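## Task

Leave the console with the MODE knob pressed in, CHECK switched on, PROGRAM turned to P1 and the lever in the CYCLE position. The UNDER or OVER lamp must never light, not even briefly; it lights whenever MODE is out, CHECK is on and the lever is at CYCLE at the same moment while PROGRAM is anywhere other than P1. The console is loose on the table and can slide.

## Robot and tools

Robot: two six-joint arms, left_arm and right_arm, each ending in a two-finger parallel gripper. Every joint has a torque limit for contact (shoulder pan 109, shoulder lift 106, elbow 92.6, wrist 1 19.4, wrist 2 17.1, wrist 3 18.3 N m). An outside force near 150 N (plus or minus 25) on any part, or reaching a torque limit, freezes that arm for 10 s. Overheated motors (MOTOR HOT line at 70 C, brake at 85 C) freeze an arm for 30 to 60 s; holding loads, stretching out or pushing at an unreachable pose heats them. Arm-to-arm collisions or one gripper squeezing the other's fingers can end the scene as failed.

Frames: the scene frame has its origin at table height between the nominal bases, +z up, +x out over the table, left_arm toward +y. Base positions: left_arm (-0.038, +0.519, 0) m, right_arm (+0.045, -0.412, 0) m, both rotated by a quaternion wxyz (+1.000, 0, 0, +0.010). Each arm reports its hand pose, velocities and targets in its own base frame; fixed cameras use the scene frame. Gripper axes: fingers point along its +z, open and close along its y; a block sticks out about 10 cm along its +x. end_effector_position is the point between closed pads; fingertips extend about 19 mm past it when closed, 6 mm when wide open.

execute_actions(actions, cameras): actions is a list of actions; each action is up to 15 rows, each row one 1/30 s step; a short action repeats its last row to fill 15 steps (0.5 s). Every row holds 18 numbers in [-1, 1], always both arms: left dx, dy, dz, rx, ry, rz, left gripper position, force_limit, speed, then the same nine for the right. dx..rz are offsets (not poses) from that arm's Hand target at the start of the action, along that arm's base axes; each row counts from that same start, not the prior row. Scale: 1.0 is 0.6 m for dx/dy/dz and 180 degrees for rx/ry/rz, which form one rotation vector about the Hand target position. Sending six zeros re-commands the current Hand target; repeating a nonzero offset moves further. Orientation commands are clipped to within 32 degrees of the measured orientation each step. Images return only for an empty actions list or when cameras names them (["all"], a list of names, or []).

Gripper numbers: position +1 is open 85 mm, about -0.8 is pads touching, -1 closes until blocked. force_limit and speed (both start at +1) set grip force and closing speed (about 20, 85, 150 mm/s at -1, 0, +1). A new force_limit or speed only takes effect with a changed position (a change of at least 0.01). To leave a gripper alone, resend its previous three numbers; 0 is itself a command.

move(target, speed, blend, stop_force, zero, blocking, cameras): target is one 18-number row or a list of up to 15 rows, laid out and scaled as above; each row is an offset from the Hand targets at the start of the move, not from the preceding row. speed is top path speed in m/s (0.002 to 3.6, default 0.25; turning limited to twice that in rad/s), one value or one per target. blend in metres rounds corners between listed targets (0 means stop at each). stop_force, in N (3 to 120, shared by both arms), ends an arm's path when its wrist sensor feels that much push against the motion; the arm then backs slightly and keeps some press. Do not rely on it when the gripper rotates or to detect a light loose object; omit it when pulling away from something you press on. zero (default true) rezeros moving arms before the move. blocking=false returns after 0.5 s while the move continues; not allowed with stop_force. Paths are straight, do not avoid obstacles, last at least 0.5 s and at most 10 s. Avoid paths passing near an arm's own base.

wait(seconds 0 to 10): lets time run holding last commands. stop(): brakes a running move. zoom_image(camera, region [x0, y0, x1, y1] pixels, at most 504 by 504): enlarges part of the latest image; cameras are cam_head_left, cam_head_right, cam_high, cam_low (504x504), cam_left_wrist, cam_right_wrist (672x504). zero_wrist_force(arm): zeroes that arm's force sensor. finished_scene(scene 1 or 2): ends the scene permanently; later calls go to the next scene.

Results: per arm end_effector_position (m), end_effector_quat_wxyz and velocities in base frame; Hand target (the last commanded pose after clipping, the origin for the next offsets); Joint positions, Joint torques (whole drive output, noisy); Wrist force and Wrist torque along the gripper's axes plus the largest force since the last shown reading; Tool commands; position_measured in counts (3 open, 78 about 60 mm, 130 about 40 mm, 180 about 20 mm, 230 pads meet); object_status 0 moving, 1 blocked while opening, 2 blocked while closing (a grip), 3 at commanded position. A move adds a move: line such as done, off_target, moving, held or fault, plus limits (paced means a clipped pose, held means withheld steps). A gripper often rests short of its Hand target; resend or add the missing offset.

Avoid: hard or fast contact, pressing past a firm surface (arms are stiff and fault easily), shoving the unfastened console off the table, dropping things, gripping hard on something still resting on the table, and any moment where MODE out, CHECK on and lever at CYCLE coincide with PROGRAM off P1, so choose the order of control changes accordingly.

Each tool is called after ">>>" as name([rows], argument=value, ...), one row to a line, values as JSON.

## Session

>>> execute_actions(actions=[])

Scene clock: 0.00 s.
left_arm: end_effector_position=(+0.7511, -0.4196, +0.1096) position_measured=3 object_status=3 end_effector_quat_wxyz=(+0.035, +0.980, +0.190, -0.044) | right_arm: end_effector_position=(+0.2615, +0.2663, +0.1267) position_measured=3 object_status=3 end_effector_quat_wxyz=(-0.075, +0.730, -0.679, +0.028)
Joint positions: left_arm=[-0.631 -0.54 0.578 -1.601 -1.682 2.129] | right_arm=[4.386 -1.258 -2.413 -0.927 1.457 -0.404]
Joint velocities: within noise
Joint torques (N m): no reading
Wrist force (N): no reading
Wrist torque (N m): no reading
Wrist force, peak (N): no reading
Hand target: left_arm +0.7511, -0.4196, +0.1096; +0.035, +0.980, +0.190, -0.044 | right_arm +0.2615, +0.2663, +0.1267; -0.075, +0.730, -0.679, +0.028
Tool commands: left_gripper/position=+1.0 left_gripper/force_limit=+1.0 left_gripper/speed=+1.0 right_gripper/position=+1.0 right_gripper/force_limit=+1.0 right_gripper/speed=+1.0

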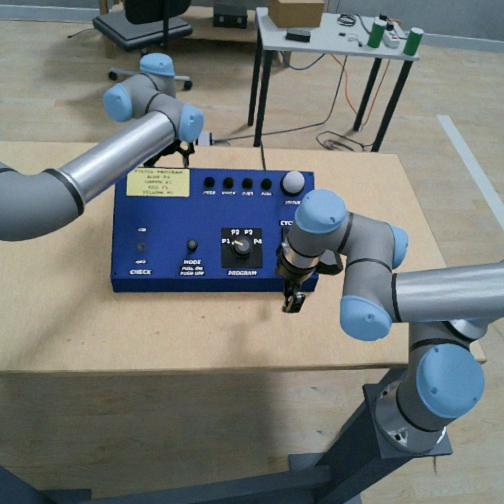

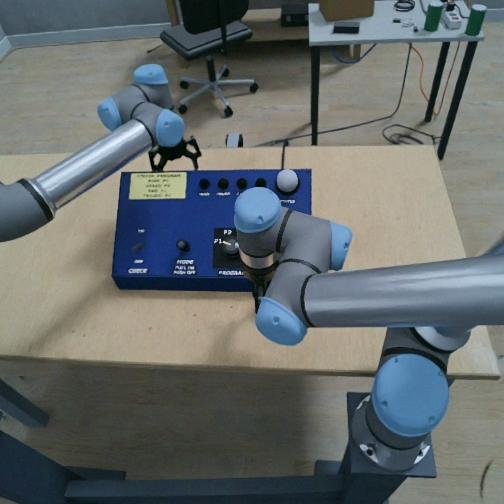

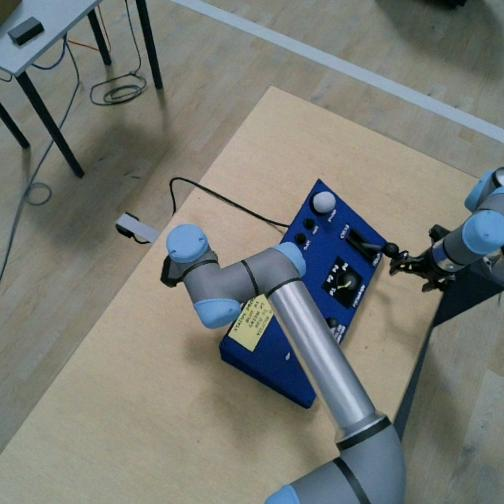

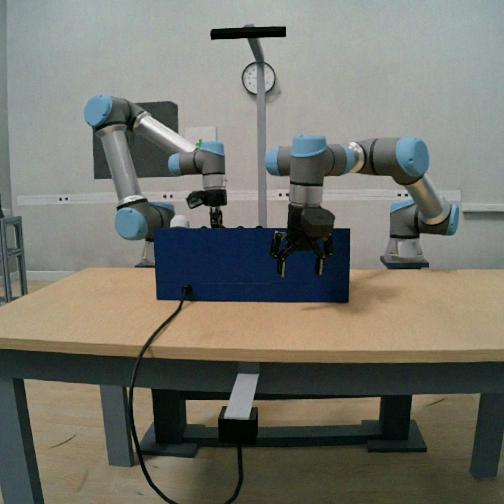

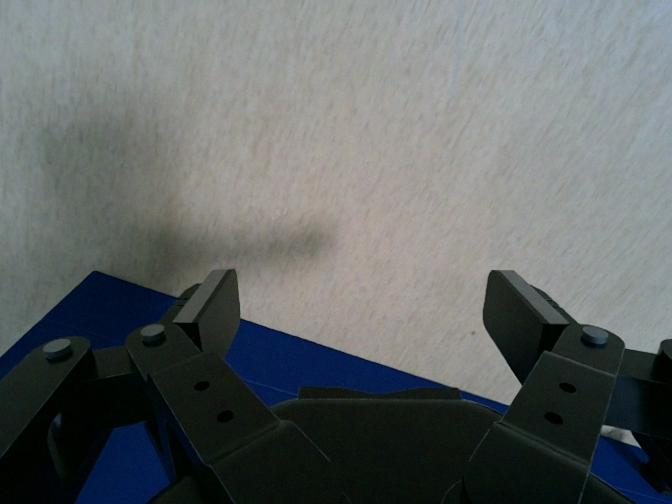

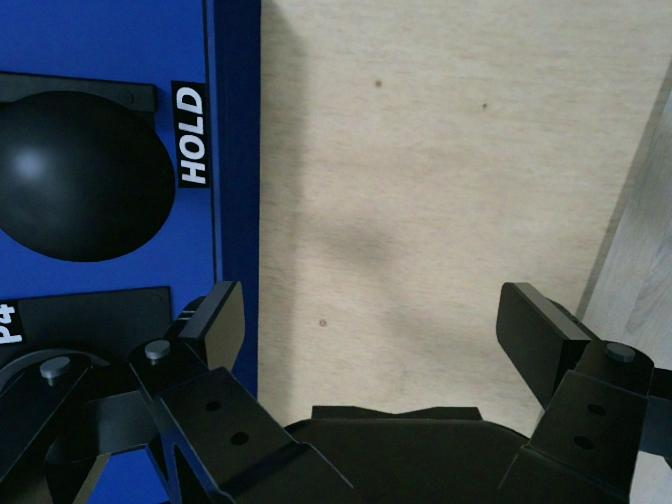

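>>> zoom_image(camera="cam_head_left", region=[100, 160, 330, 300])

>>> zoom_image(camera="cam_head_right", region=[100, 160, 330, 300])

>>> zoom_image(camera="cam_high", region=[210, 170, 450, 420])

>>> zoom_image(camera="cam_head_left", region=[120, 220, 270, 290])

Scaled by 2.191 from the camera's 504x504 image, which has a finer 720x720 frame.

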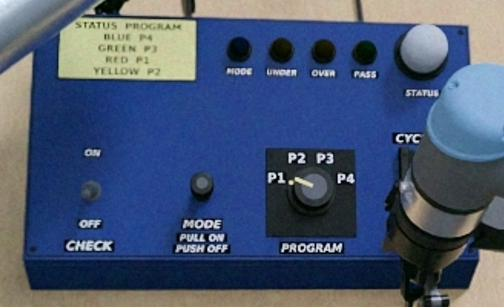

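Scaled by 2.191 from the camera's 504x504 image, which has a finer 720x720 frame.

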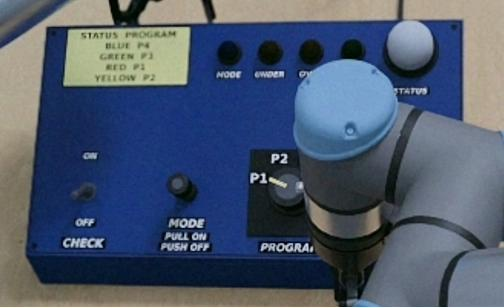

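Scaled by 2.016 from the camera's 504x504 image, which has a finer 720x720 frame.

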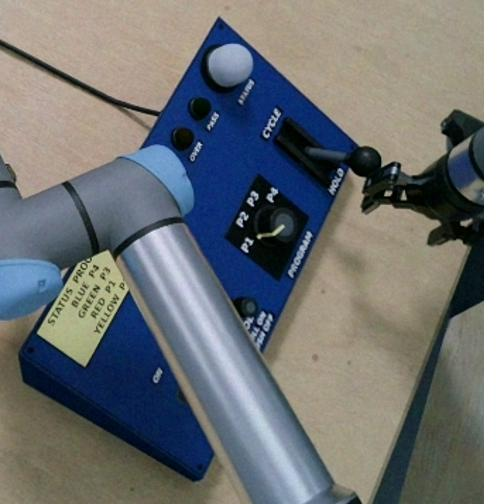

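Scaled by 3.360 from the camera's 504x504 image, which has a finer 720x720 frame.

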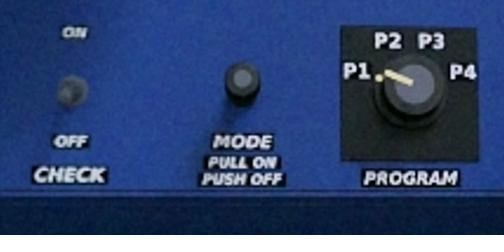

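>>> move([
  [-0.083, 0, 0.45, 0, 0, 0, 1, 1, 1, 0, 0, 0, 0, 0, 0, 1, 1, 1],
  [-0.506, -0.014, 0.219, 0.05, -0.1818, -0.1204, 1, 1, 1, 0.1, -0.1, 0.28, 0, 0, 0, 1, 1, 1],
], speed=0.35, blend=[0.08, 0], cameras=["all"])

Scene clock: 115.73 s.
left_arm: end_effector_position=(+0.4475, -0.4280, +0.2410) position_measured=3 object_status=3 end_effector_quat_wxyz=(+0.002, +0.970, -0.010, +0.241) | right_arm: end_effector_position=(+0.3215, +0.2063, +0.2947) position_measured=3 object_status=3 end_effector_quat_wxyz=(-0.075, +0.730, -0.679, +0.028)
Joint positions: left_arm=[-1.166 -1.441 1.797 -2.142 -1.13 2.044] | right_arm=[4.127 -1.142 -2.037 -1.394 1.49 -0.663]
Joint torques (N m): left_arm=[-8.57 -42.67 -8.91 -5.18 3.71 1.5] | right_arm=[-11.21 -3.16 47.05 0.62 1.98 -1.17]
Wrist force (N): left_arm=[0.6 0.0 0.5] | right_arm=[0.4 -0.7 -0.5]
Wrist torque (N m): left_arm=[0.07 -0.01 -0.13] | right_arm=[-0.11 -0.06 0.00]
Wrist force, peak (N): left_arm=[-3.8 2.9 0.5] | right_arm=[0.9 -1.0 -1.5]
Hand target: left_arm +0.4475, -0.4280, +0.2410; +0.002, +0.970, -0.010, +0.241 | right_arm +0.3215, +0.2063, +0.2947; -0.075, +0.730, -0.679, +0.028
Off the commanded pose: left_arm 0.000 m, 0 deg | right_arm 0.000 m, 0 deg.
move: done
camera_calibration:
cam_left_wrist: T_world_to_cam=[[-0.0139126, -0.999768, -0.0164162, -0.412691], [-0.99313, 0.0157242, -0.115954, 0.494652], [0.116185, 0.0146902, -0.993119, 0.321364], [0, 0, 0, 1]] pos_world=[0.448174, -0.425094, 0.369734]
cam_right_wrist: T_world_to_cam=[[-0.986301, -0.0630561, -0.152428, 0.385541], [-0.116573, 0.920227, 0.373621, -0.24137], [0.11671, 0.386272, -0.914972, 0.282274], [0, 0, 0, 1]] pos_world=[0.319178, 0.137391, 0.407221]

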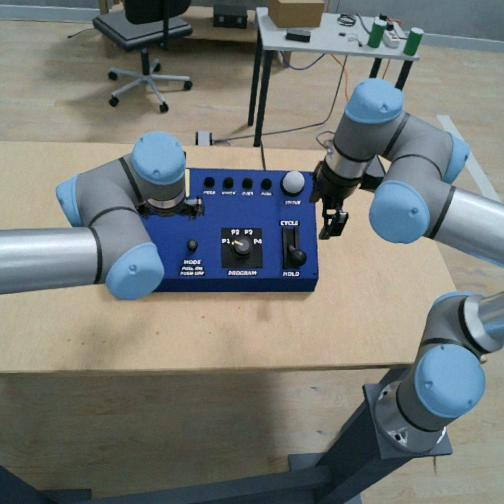

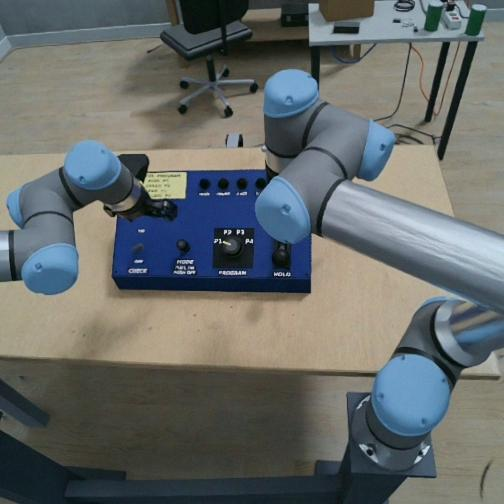

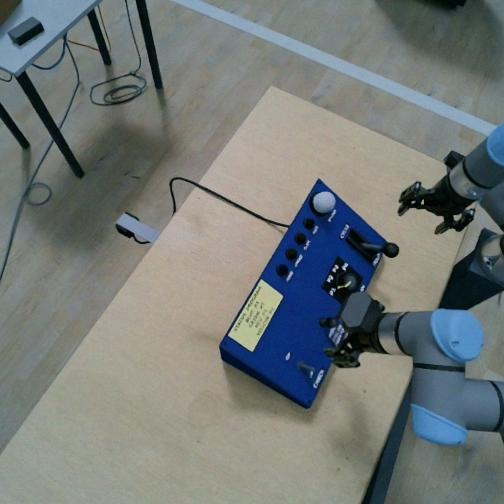

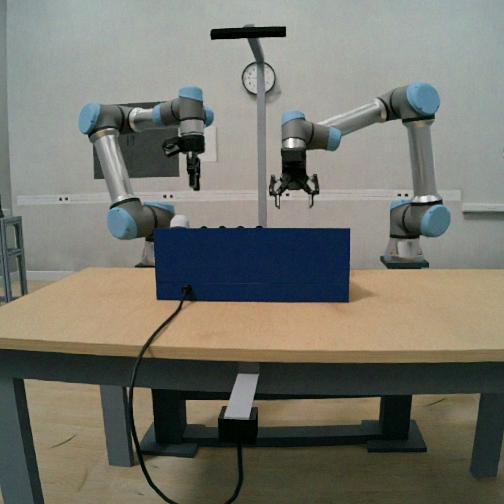

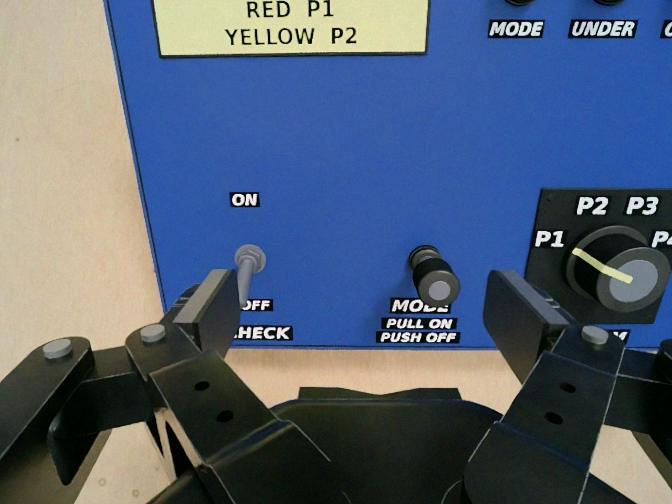

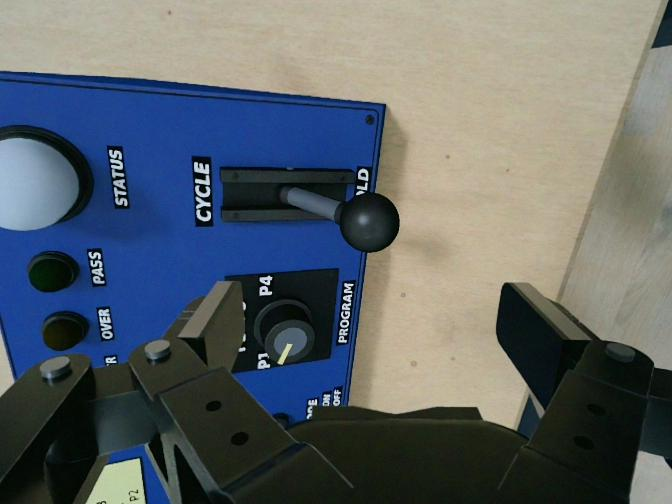

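>>> zoom_image(camera="cam_left_wrist", region=[190, 170, 500, 360])

>>> zoom_image(camera="cam_left_wrist", region=[500, 180, 672, 350])

>>> zoom_image(camera="cam_right_wrist", region=[180, 100, 420, 400])

>>> zoom_image(camera="cam_head_left", region=[180, 170, 330, 300])

>>> zoom_image(camera="cam_high", region=[210, 170, 450, 420])

Scaled by 1.626 from the camera's 672x504 image, which has a finer 960x720 frame.

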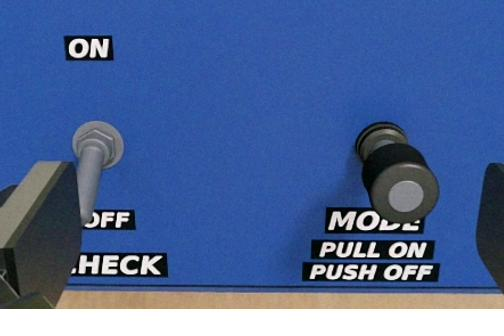

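Scaled by 2.930 from the camera's 672x504 image, which has a finer 960x720 frame.

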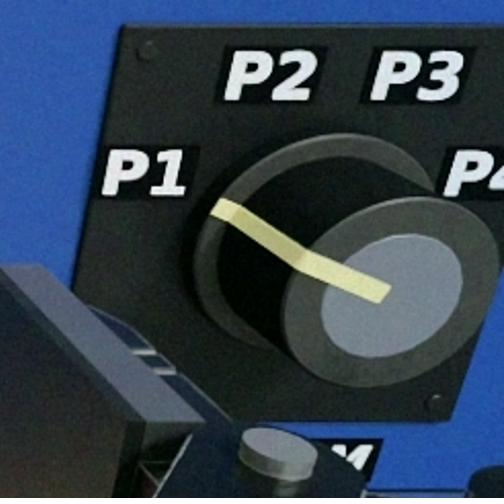

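Scaled by 1.680 from the camera's 672x504 image, which has a finer 960x720 frame.

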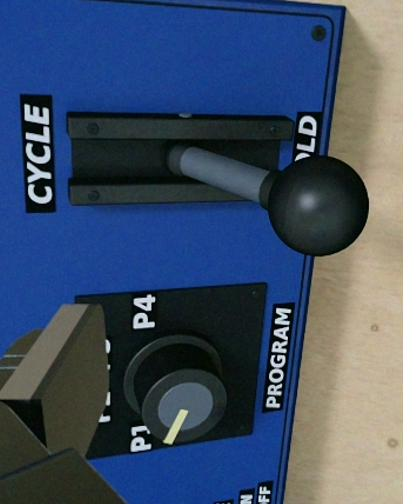

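Scaled by 3.360 from the camera's 504x504 image, which has a finer 720x720 frame.

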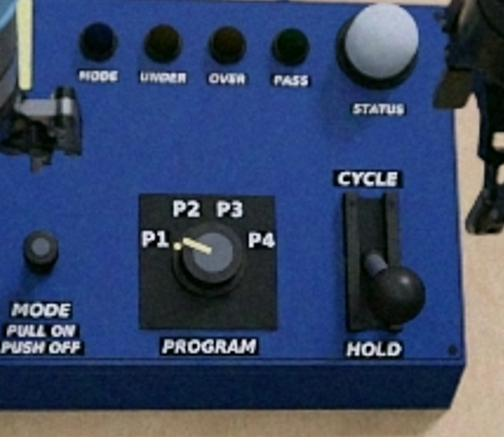

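Scaled by 2.016 from the camera's 504x504 image, which has a finer 720x720 frame.

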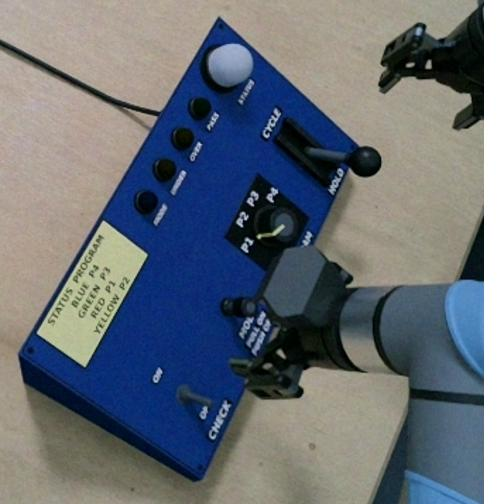

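>>> move(target=[-0.0833, -0.05, -0.1, 0, 0, 0, 1, 1, 1, 0.1, 0.0667, -0.1, 0, 0, 0, 1, 1, 1], speed=0.3, cameras=["cam_left_wrist", "cam_right_wrist"])

>>> zoom_image(camera="cam_left_wrist", region=[60, 60, 390, 300])

>>> zoom_image(camera="cam_left_wrist", region=[342, 60, 672, 300])

>>> zoom_image(camera="cam_right_wrist", region=[300, 20, 600, 300])

>>> zoom_image(camera="cam_right_wrist", region=[0, 20, 300, 400])

Scene clock: 283.10 s.
left_arm: end_effector_position=(+0.3976, -0.4579, +0.1810) position_measured=3 object_status=3 end_effector_quat_wxyz=(+0.002, +0.970, -0.010, +0.241) | right_arm: end_effector_position=(+0.3814, +0.2463, +0.2348) position_measured=3 object_status=3 end_effector_quat_wxyz=(-0.075, +0.730, -0.679, +0.028)
Joint positions: left_arm=[-1.277 -1.395 1.898 -2.235 -1.109 1.923] | right_arm=[4.055 -1.368 -2.044 -1.155 1.501 -0.735]
Joint torques (N m): left_arm=[-8.95 -14.95 -7.34 -5 3.74 -2.45] | right_arm=[-11.27 4.63 46.2 5.29 2.09 -1.13]
Wrist force (N): left_arm=[-0.1 0.1 0.8] | right_arm=[-0.1 0.0 -0.5]
Wrist torque (N m): left_arm=[0.07 0.13 -0.14] | right_arm=[0.07 0.04 0.04]
Wrist force, peak (N): left_arm=[4.7 -4.9 2.7] | right_arm=[0.4 0.4 -2.0]
Hand target: left_arm +0.3975, -0.4580, +0.1810; +0.002, +0.970, -0.010, +0.241 | right_arm +0.3815, +0.2463, +0.2347; -0.075, +0.730, -0.679, +0.028
Off the commanded pose: left_arm 0.000 m, 0 deg | right_arm 0.000 m, 0 deg.
move: done
camera_calibration:
cam_left_wrist: T_world_to_cam=[[-0.014035, -0.99977, -0.0162315, -0.444374], [-0.993117, 0.0158258, -0.116054, 0.438582], [0.116284, 0.014491, -0.99311, 0.267894], [0, 0, 0, 1]] pos_world=[0.398174, -0.455094, 0.309735]
cam_right_wrist: T_world_to_cam=[[-0.986301, -0.0630561, -0.152428, 0.438012], [-0.116573, 0.920227, 0.373621, -0.248816], [0.11671, 0.386272, -0.914972, 0.205025], [0, 0, 0, 1]] pos_world=[0.379078, 0.177391, 0.347321]
Images, in order (width x height): cam_left_wrist 672x504, cam_right_wrist 672x504.

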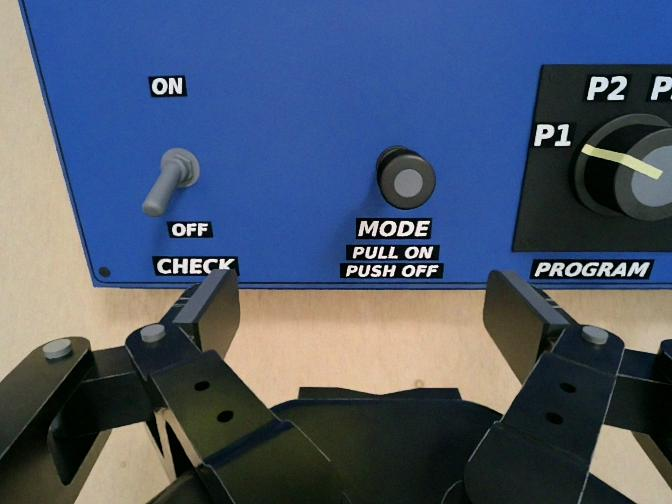

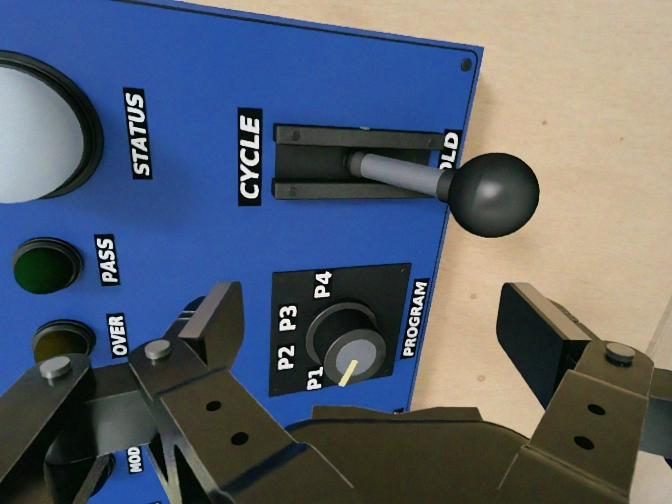

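Scaled by 1.527 from the camera's 672x504 image, which has a finer 960x720 frame.

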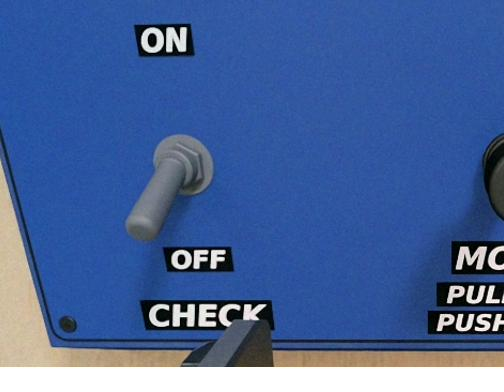

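Scaled by 1.527 from the camera's 672x504 image, which has a finer 960x720 frame.

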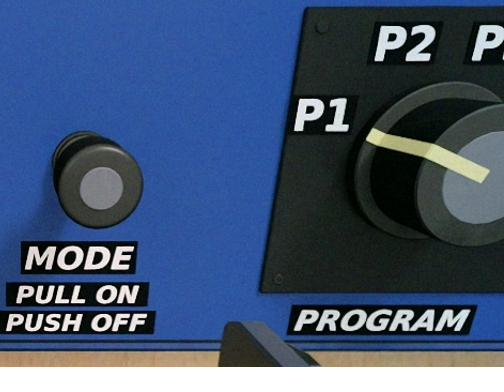

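Scaled by 1.680 from the camera's 672x504 image, which has a finer 960x720 frame.

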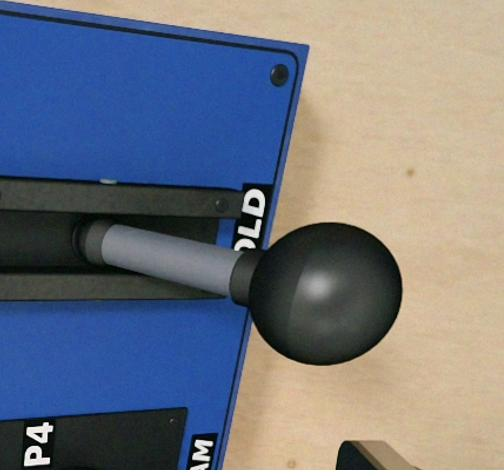

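Scaled by 1.326 from the camera's 672x504 image, which has a finer 960x720 frame.

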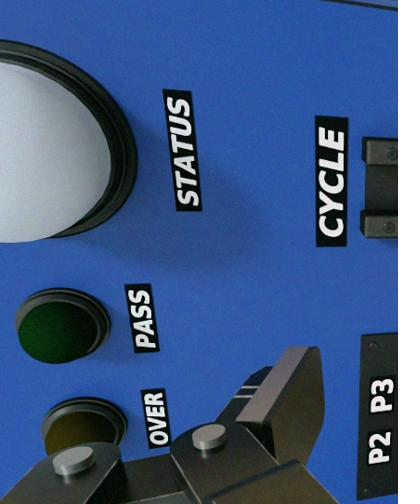

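>>> move(target=[0.0485, -0.0442, -0.0163, 0, -0.0194, 0, -0.85, -1, 1, -0.1492, -0.04, -0.0345, -0.0155, -0.1278, -0.0343, 1, 1, 1], speed=0.25, cameras=["cam_head_left", "cam_high", "cam_left_wrist", "cam_right_wrist"])

>>> zoom_image(camera="cam_left_wrist", region=[200, 50, 560, 400])

>>> zoom_image(camera="cam_high", region=[260, 170, 500, 420])

Scene clock: 435.13 s.
left_arm: end_effector_position=(+0.4266, -0.4845, +0.1712) position_measured=233 object_status=3 end_effector_quat_wxyz=(+0.002, +0.963, -0.010, +0.271) | right_arm: end_effector_position=(+0.2920, +0.2223, +0.2140) position_measured=3 object_status=3 end_effector_quat_wxyz=(-0.190, +0.674, -0.688, +0.194)
Joint positions: left_arm=[-1.264 -1.301 1.838 -2.3 -1.054 1.949] | right_arm=[4.607 -0.964 -2.393 -1.303 1.024 -0.1]
Joint torques (N m): left_arm=[11.32 -16.54 -35.16 -5.03 3.93 2.17] | right_arm=[11.15 6.8 8.17 0.49 -3.8 1.15]
Wrist force (N): left_arm=[0.0 0.2 0.6] | right_arm=[-0.4 0.5 -0.3]
Wrist torque (N m): left_arm=[0.12 0.09 -0.37] | right_arm=[-0.04 0.04 -0.17]
Wrist force, peak (N): left_arm=[0.1 0.3 1.2] | right_arm=[1.1 -2.4 -1.7]
Hand target: left_arm +0.4266, -0.4845, +0.1712; +0.002, +0.963, -0.010, +0.271 | right_arm +0.2920, +0.2223, +0.2140; -0.190, +0.674, -0.688, +0.194
Off the commanded pose: left_arm 0.000 m, 0 deg | right_arm 0.000 m, 0 deg.
move: done
camera_calibration:
cam_left_wrist: T_world_to_cam=[[-0.0130192, -0.99977, -0.0170566, -0.47091], [-0.984202, 0.015825, -0.17634, 0.473254], [0.176569, 0.0144913, -0.984182, 0.22794], [0, 0, 0, 1]] pos_world=[0.419399, -0.481594, 0.299756]
cam_right_wrist: T_world_to_cam=[[-0.850539, 0.0206234, -0.525508, 0.366738], [-0.146228, 0.950555, 0.273975, -0.20615], [0.505174, 0.30987, -0.805468, 0.0858083], [0, 0, 0, 1]] pos_world=[0.238432, 0.161804, 0.31832]
Images, in order (width x height): cam_head_left 504x504, cam_high 504x504, cam_left_wrist 672x504, cam_right_wrist 672x504.

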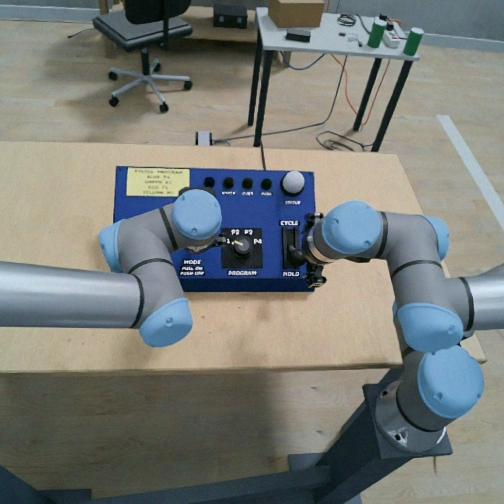

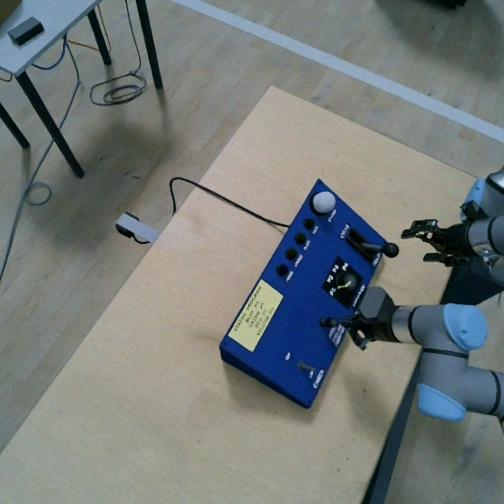

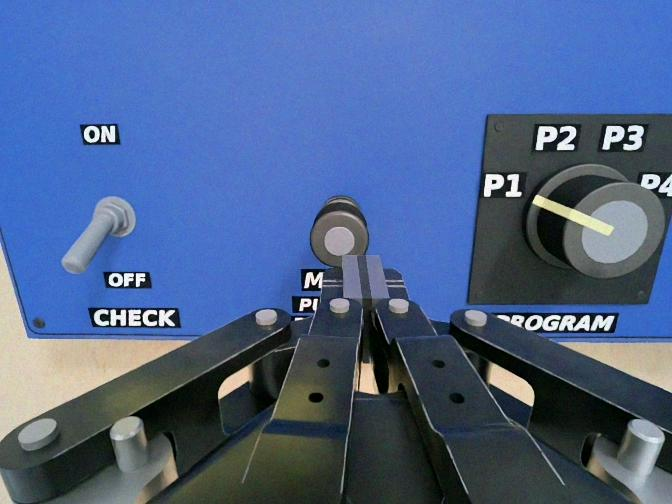

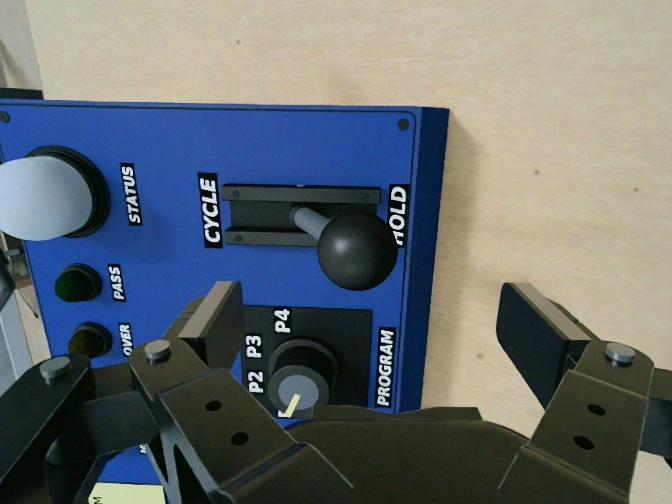

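Scaled by 1.400 from the camera's 672x504 image, which has a finer 960x720 frame.

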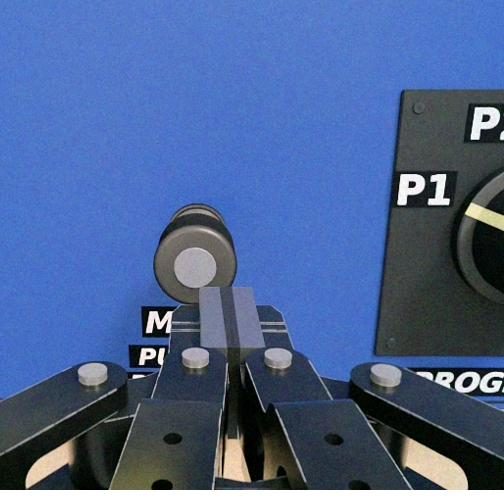

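Scaled by 2.016 from the camera's 504x504 image, which has a finer 720x720 frame.

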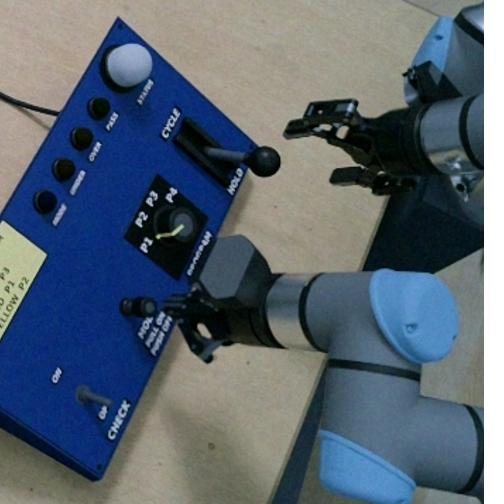

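>>> move([
  [0.0057, 0.0142, 0.0035, 0, 0, 0, -0.85, -1, 1, 0, 0, 0, 0, 0, 0, 1, 1, 1],
  [0.0535, 0.0132, -0.0748, 0, 0, 0, -0.85, -1, 1, 0, 0, 0, 0, 0, 0, 1, 1, 1],
], speed=[0.08, 0.03], stop_force=18, cameras=["cam_left_wrist", "cam_head_left"])

>>> zoom_image(camera="cam_left_wrist", region=[200, 100, 500, 400])

Scene clock: 488.93 s.
left_arm: end_effector_position=(+0.4384, -0.4761, +0.1596) position_measured=233 object_status=3 end_effector_quat_wxyz=(+0.002, +0.963, -0.010, +0.271) | right_arm: end_effector_position=(+0.2920, +0.2223, +0.2140) position_measured=3 object_status=3 end_effector_quat_wxyz=(-0.190, +0.674, -0.688, +0.194)
Joint positions: left_arm=[-1.239 -1.286 1.856 -2.347 -1.059 1.978] | right_arm=[4.607 -0.964 -2.393 -1.304 1.024 -0.099]
Joint torques (N m): left_arm=[-8.23 -47.07 -30.28 -1.27 3.92 -1.95] | right_arm=[12.18 6.4 9.84 0.35 -3.6 1.26]
Wrist force (N): left_arm=[0.8 0.2 -0.6] | right_arm=[-0.2 0.6 -0.5]
Wrist torque (N m): left_arm=[-0.02 0.00 -0.39] | right_arm=[-0.04 0.02 -0.16]
Wrist force, peak (N): left_arm=[-9.7 -15.4 -50.1] | right_arm=[-0.6 0.9 -0.9]
Hand target: left_arm +0.4384, -0.4761, +0.1596; +0.002, +0.963, -0.010, +0.271 (not the last commanded pose) | right_arm +0.2920, +0.2223, +0.2140; -0.190, +0.674, -0.688, +0.194
Off the commanded pose: left_arm 0.039 m, 0 deg | right_arm 0.000 m, 0 deg.
move: contact (left_arm); path passed 1 of 2 targets
camera_calibration:
cam_left_wrist: T_world_to_cam=[[-0.0129025, -0.99977, -0.0171363, -0.462684], [-0.984204, 0.0157241, -0.176339, 0.482644], [0.176568, 0.0145904, -0.98418, 0.214366], [0, 0, 0, 1]] pos_world=[0.4312, -0.473294, 0.288155]
Images, in order (width x height): cam_head_left 504x504, cam_left_wrist 672x504.

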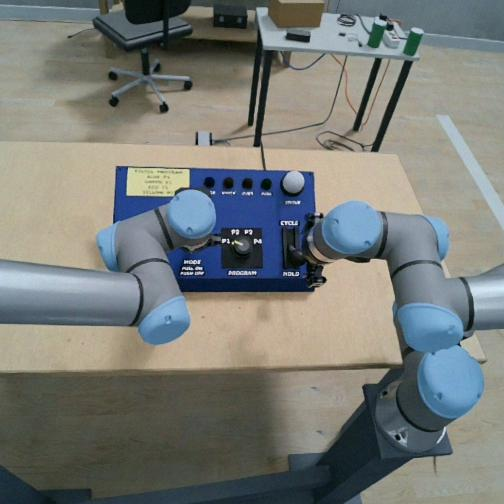

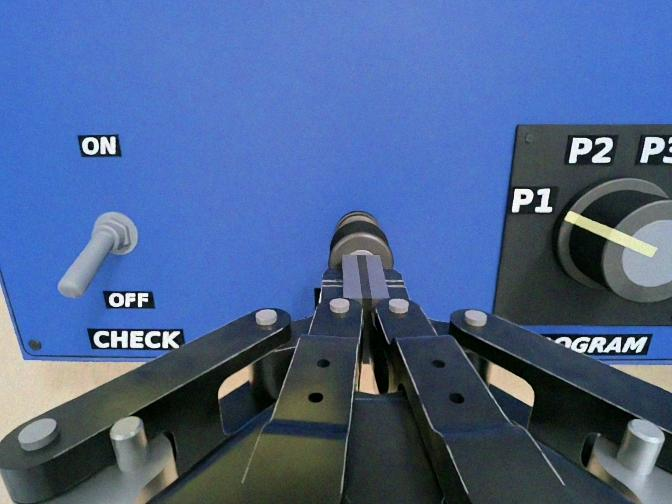

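Scaled by 1.680 from the camera's 672x504 image, which has a finer 960x720 frame.

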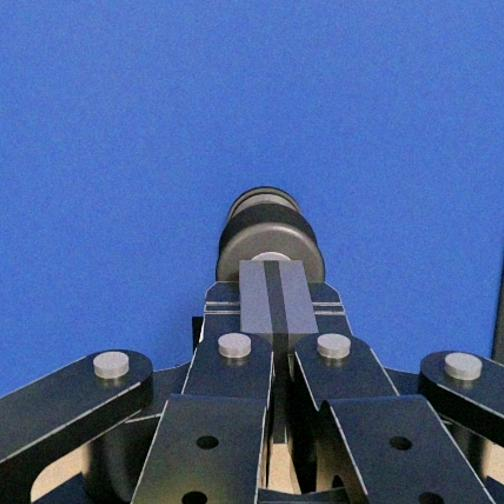

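>>> move(target=[0.0217, -0.0004, -0.0356, 0, 0, 0, -0.85, -1, 1, 0, 0, 0, 0, 0, 0, 1, 1, 1], speed=0.012, stop_force=45, cameras=["cam_left_wrist", "cam_head_left"])

>>> zoom_image(camera="cam_left_wrist", region=[200, 100, 500, 400])

Scene clock: 518.00 s.
left_arm: end_effector_position=(+0.4390, -0.4763, +0.1589) position_measured=233 object_status=3 end_effector_quat_wxyz=(+0.002, +0.963, -0.010, +0.271) | right_arm: end_effector_position=(+0.2920, +0.2223, +0.2140) position_measured=3 object_status=3 end_effector_quat_wxyz=(-0.190, +0.674, -0.688, +0.194)
Joint positions: left_arm=[-1.238 -1.284 1.856 -2.35 -1.059 1.979] | right_arm=[4.607 -0.964 -2.393 -1.304 1.024 -0.099]
Joint torques (N m): left_arm=[-3.1 -26.62 -15.94 -1.73 5.24 -1.97] | right_arm=[11.78 6.29 13.26 0.23 -3.54 1.33]
Wrist force (N): left_arm=[-10.2 -16.0 -44.0] | right_arm=[-0.3 0.7 -0.2]
Wrist torque (N m): left_arm=[0.29 -0.35 -0.28] | right_arm=[-0.01 0.04 -0.16]
Wrist force, peak (N): left_arm=[-15.7 -24.7 -63.9] | right_arm=[-0.5 1.0 -0.5]
Hand target: left_arm +0.4390, -0.4763, +0.1589; +0.002, +0.963, -0.010, +0.271 (not the last commanded pose) | right_arm +0.2920, +0.2223, +0.2140; -0.190, +0.674, -0.688, +0.194
Off the commanded pose: left_arm 0.024 m, 0 deg | right_arm 0.000 m, 0 deg.
move: contact (left_arm)
camera_calibration:
cam_left_wrist: T_world_to_cam=[[-0.0130872, -0.999775, -0.0166682, -0.462848], [-0.984132, 0.0158289, -0.176733, 0.483146], [0.176957, 0.0140907, -0.984118, 0.21317], [0, 0, 0, 1]] pos_world=[0.4317, -0.473395, 0.287458]
Images, in order (width x height): cam_head_left 504x504, cam_left_wrist 672x504.

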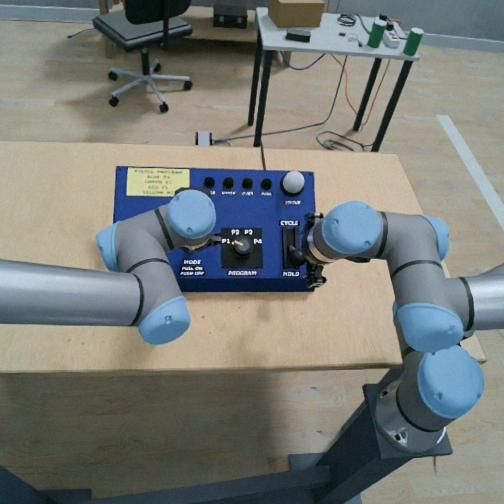

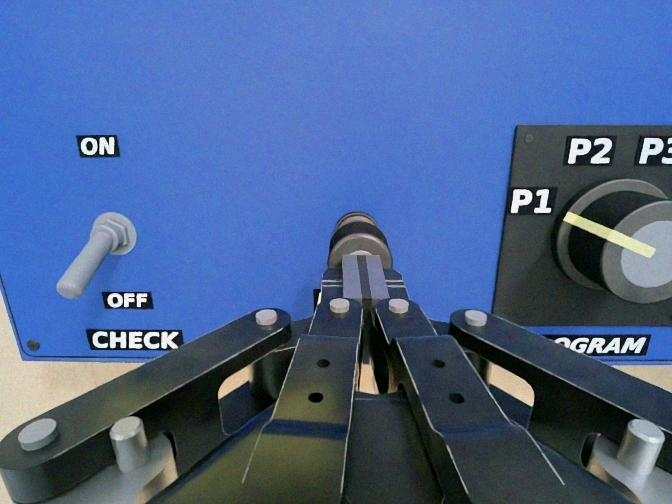

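Scaled by 1.680 from the camera's 672x504 image, which has a finer 960x720 frame.

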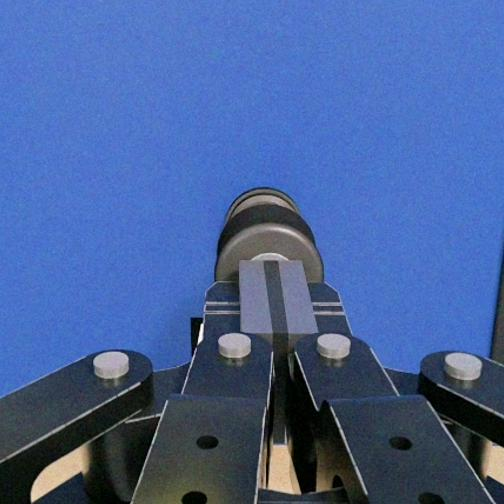

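>>> move([
  [-0.026, 0.0005, 0.0427, 0, 0, 0, -0.85, -1, 1, 0, 0, 0, 0, 0, 0, 1, 1, 1],
  [-0.0522, 0.2002, -0.031, 0, 0, 0, -0.85, -1, 1, 0, 0, 0, 0, 0, 0, 1, 1, 1],
], speed=0.2, blend=[0.01, 0], cameras=["cam_left_wrist", "cam_high", "cam_head_left"])

>>> zoom_image(camera="cam_left_wrist", region=[220, 60, 600, 400])

>>> zoom_image(camera="cam_high", region=[260, 230, 420, 420])

Scene clock: 580.40 s.
left_arm: end_effector_position=(+0.4077, -0.3563, +0.1404) position_measured=233 object_status=3 end_effector_quat_wxyz=(+0.002, +0.963, -0.010, +0.271) | right_arm: end_effector_position=(+0.2920, +0.2223, +0.2140) position_measured=3 object_status=3 end_effector_quat_wxyz=(-0.190, +0.674, -0.688, +0.194)
Joint positions: left_arm=[-1.215 -1.508 2.195 -2.477 -1.064 2.004] | right_arm=[4.607 -0.964 -2.393 -1.304 1.024 -0.099]
Joint torques (N m): left_arm=[11.17 -35.03 -5.84 -5.37 -1 2.12] | right_arm=[12.72 7.21 17.03 0.2 -3.39 1.24]
Wrist force (N): left_arm=[0.9 0.7 0.6] | right_arm=[-0.3 0.9 -0.4]
Wrist torque (N m): left_arm=[0.17 -0.08 -0.39] | right_arm=[0.00 0.04 -0.16]
Wrist force, peak (N): left_arm=[-9.9 -16.2 -44.1] | right_arm=[-0.5 0.8 -0.8]
Hand target: left_arm +0.4076, -0.3562, +0.1403; +0.002, +0.963, -0.010, +0.271 | right_arm +0.2920, +0.2223, +0.2140; -0.190, +0.674, -0.688, +0.194
Off the commanded pose: left_arm 0.000 m, 0 deg | right_arm 0.000 m, 0 deg.
move: done
camera_calibration:
cam_left_wrist: T_world_to_cam=[[-0.0129889, -0.999777, -0.0166496, -0.343639], [-0.984133, 0.0157289, -0.176734, 0.447122], [0.176957, 0.0140898, -0.984118, 0.198713], [0, 0, 0, 1]] pos_world=[0.4004, -0.353395, 0.268858]
Images, in order (width x height): cam_head_left 504x504, cam_high 504x504, cam_left_wrist 672x504.

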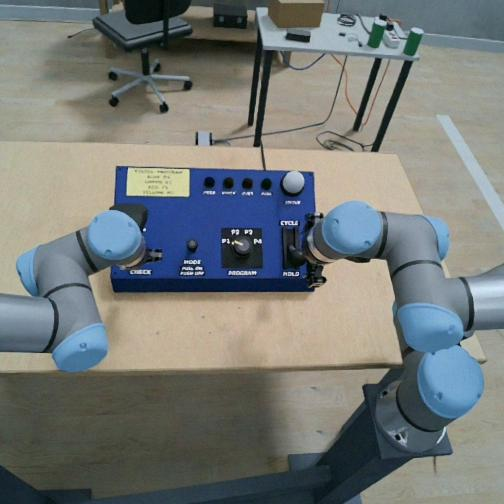

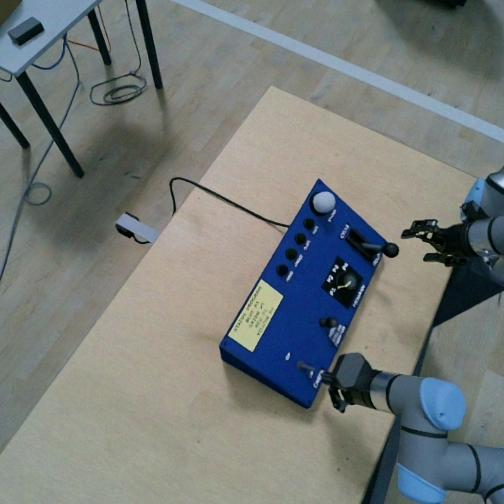

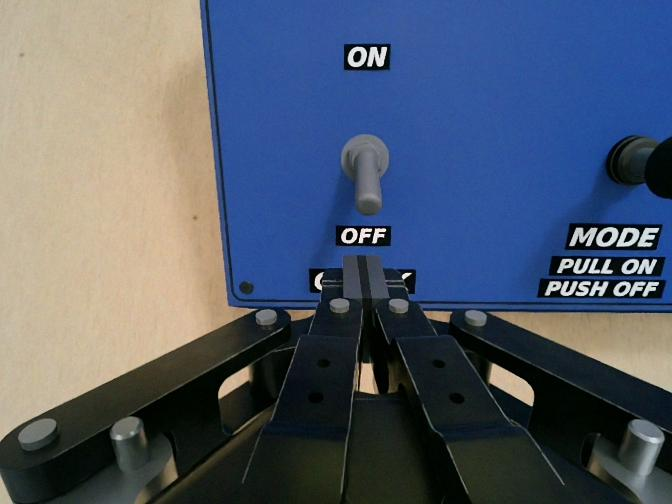

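Scaled by 1.326 from the camera's 672x504 image, which has a finer 960x720 frame.

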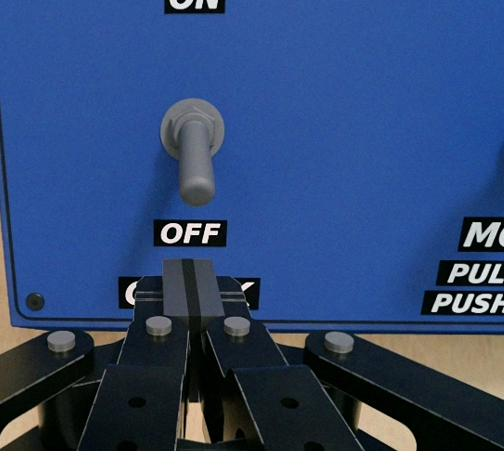

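Scaled by 2.653 from the camera's 504x504 image, which has a finer 720x720 frame.

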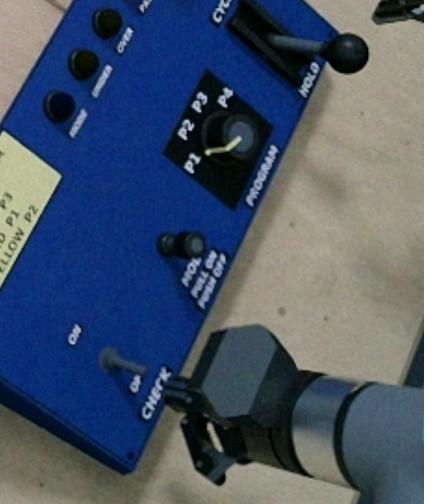

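>>> move([
  [0.0278, -0.0022, -0.0455, 0, 0, 0, -0.85, -1, 1, 0, 0, 0, 0, 0, 0, 1, 1, 1],
  [0.0777, -0.0032, -0.0152, 0, 0, 0, -0.85, -1, 1, 0, 0, 0, 0, 0, 0, 1, 1, 1],
], speed=[0.05, 0.015], stop_force=18, cameras=["cam_left_wrist", "cam_head_left"])

>>> zoom_image(camera="cam_left_wrist", region=[220, 60, 600, 400])

>>> zoom_image(camera="cam_head_left", region=[180, 160, 330, 300])

Scene clock: 621.20 s.
left_arm: end_effector_position=(+0.4543, -0.3581, +0.1312) position_measured=233 object_status=3 end_effector_quat_wxyz=(+0.002, +0.963, -0.010, +0.271) | right_arm: end_effector_position=(+0.2920, +0.2223, +0.2140) position_measured=3 object_status=3 end_effector_quat_wxyz=(-0.190, +0.674, -0.688, +0.194)
Joint positions: left_arm=[-1.12 -1.41 2.128 -2.558 -1.087 2.109] | right_arm=[4.607 -0.964 -2.393 -1.304 1.024 -0.099]
Joint torques (N m): left_arm=[15.92 -14.12 -40.38 -2.96 1.06 2.07] | right_arm=[13.05 6.21 21.72 0.13 -3.62 1.22]
Wrist force (N): left_arm=[-12.9 -2.1 -1.2] | right_arm=[-0.4 0.5 -0.2]
Wrist torque (N m): left_arm=[0.14 -0.30 -0.48] | right_arm=[-0.05 0.05 -0.16]
Wrist force, peak (N): left_arm=[-13.1 -2.1 -0.9] | right_arm=[-0.4 1.1 -0.5]
Hand target: left_arm +0.4543, -0.3581, +0.1312; +0.002, +0.963, -0.010, +0.271 | right_arm +0.2920, +0.2223, +0.2140; -0.190, +0.674, -0.688, +0.194
Off the commanded pose: left_arm 0.000 m, 0 deg | right_arm 0.000 m, 0 deg.
move: done
camera_calibration:
cam_left_wrist: T_world_to_cam=[[-0.0131046, -0.999777, -0.0165697, -0.344954], [-0.984131, 0.0158286, -0.176735, 0.491437], [0.176957, 0.0139907, -0.984119, 0.181502], [0, 0, 0, 1]] pos_world=[0.447, -0.355195, 0.259758]
Images, in order (width x height): cam_head_left 504x504, cam_left_wrist 672x504.

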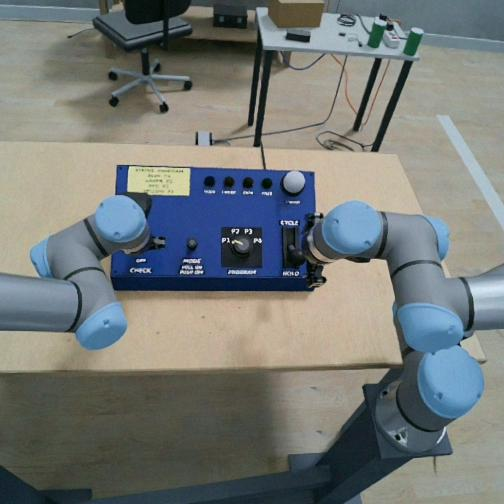

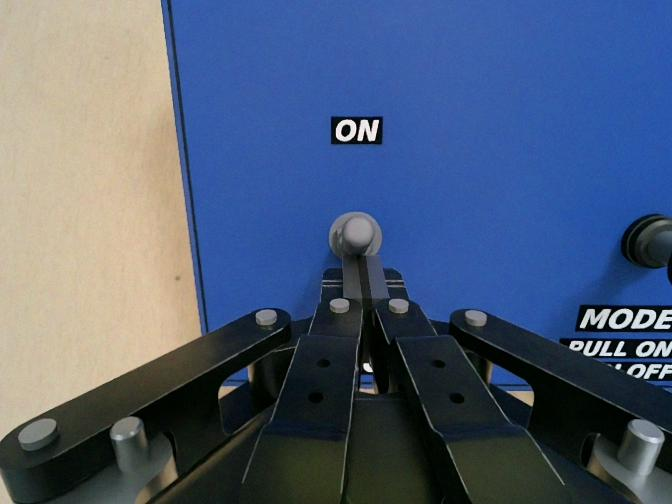

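Scaled by 1.326 from the camera's 672x504 image, which has a finer 960x720 frame.

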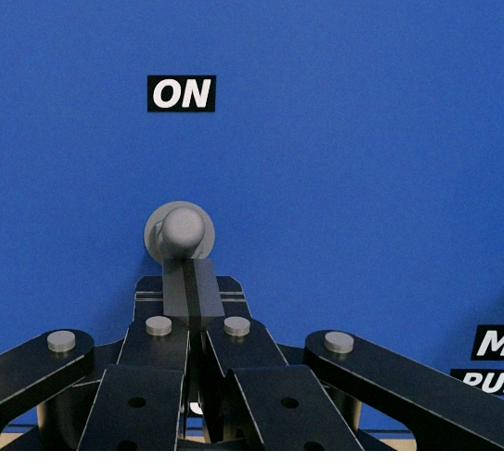

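Scaled by 3.360 from the camera's 504x504 image, which has a finer 720x720 frame.

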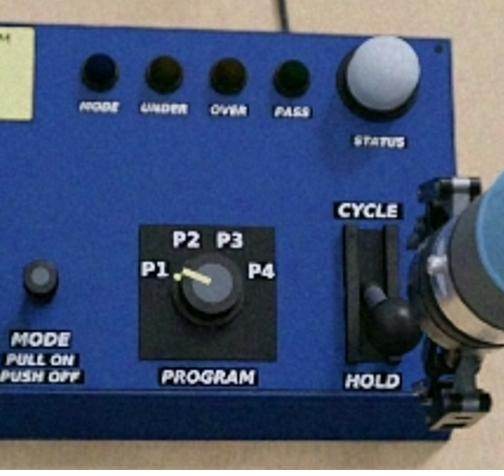

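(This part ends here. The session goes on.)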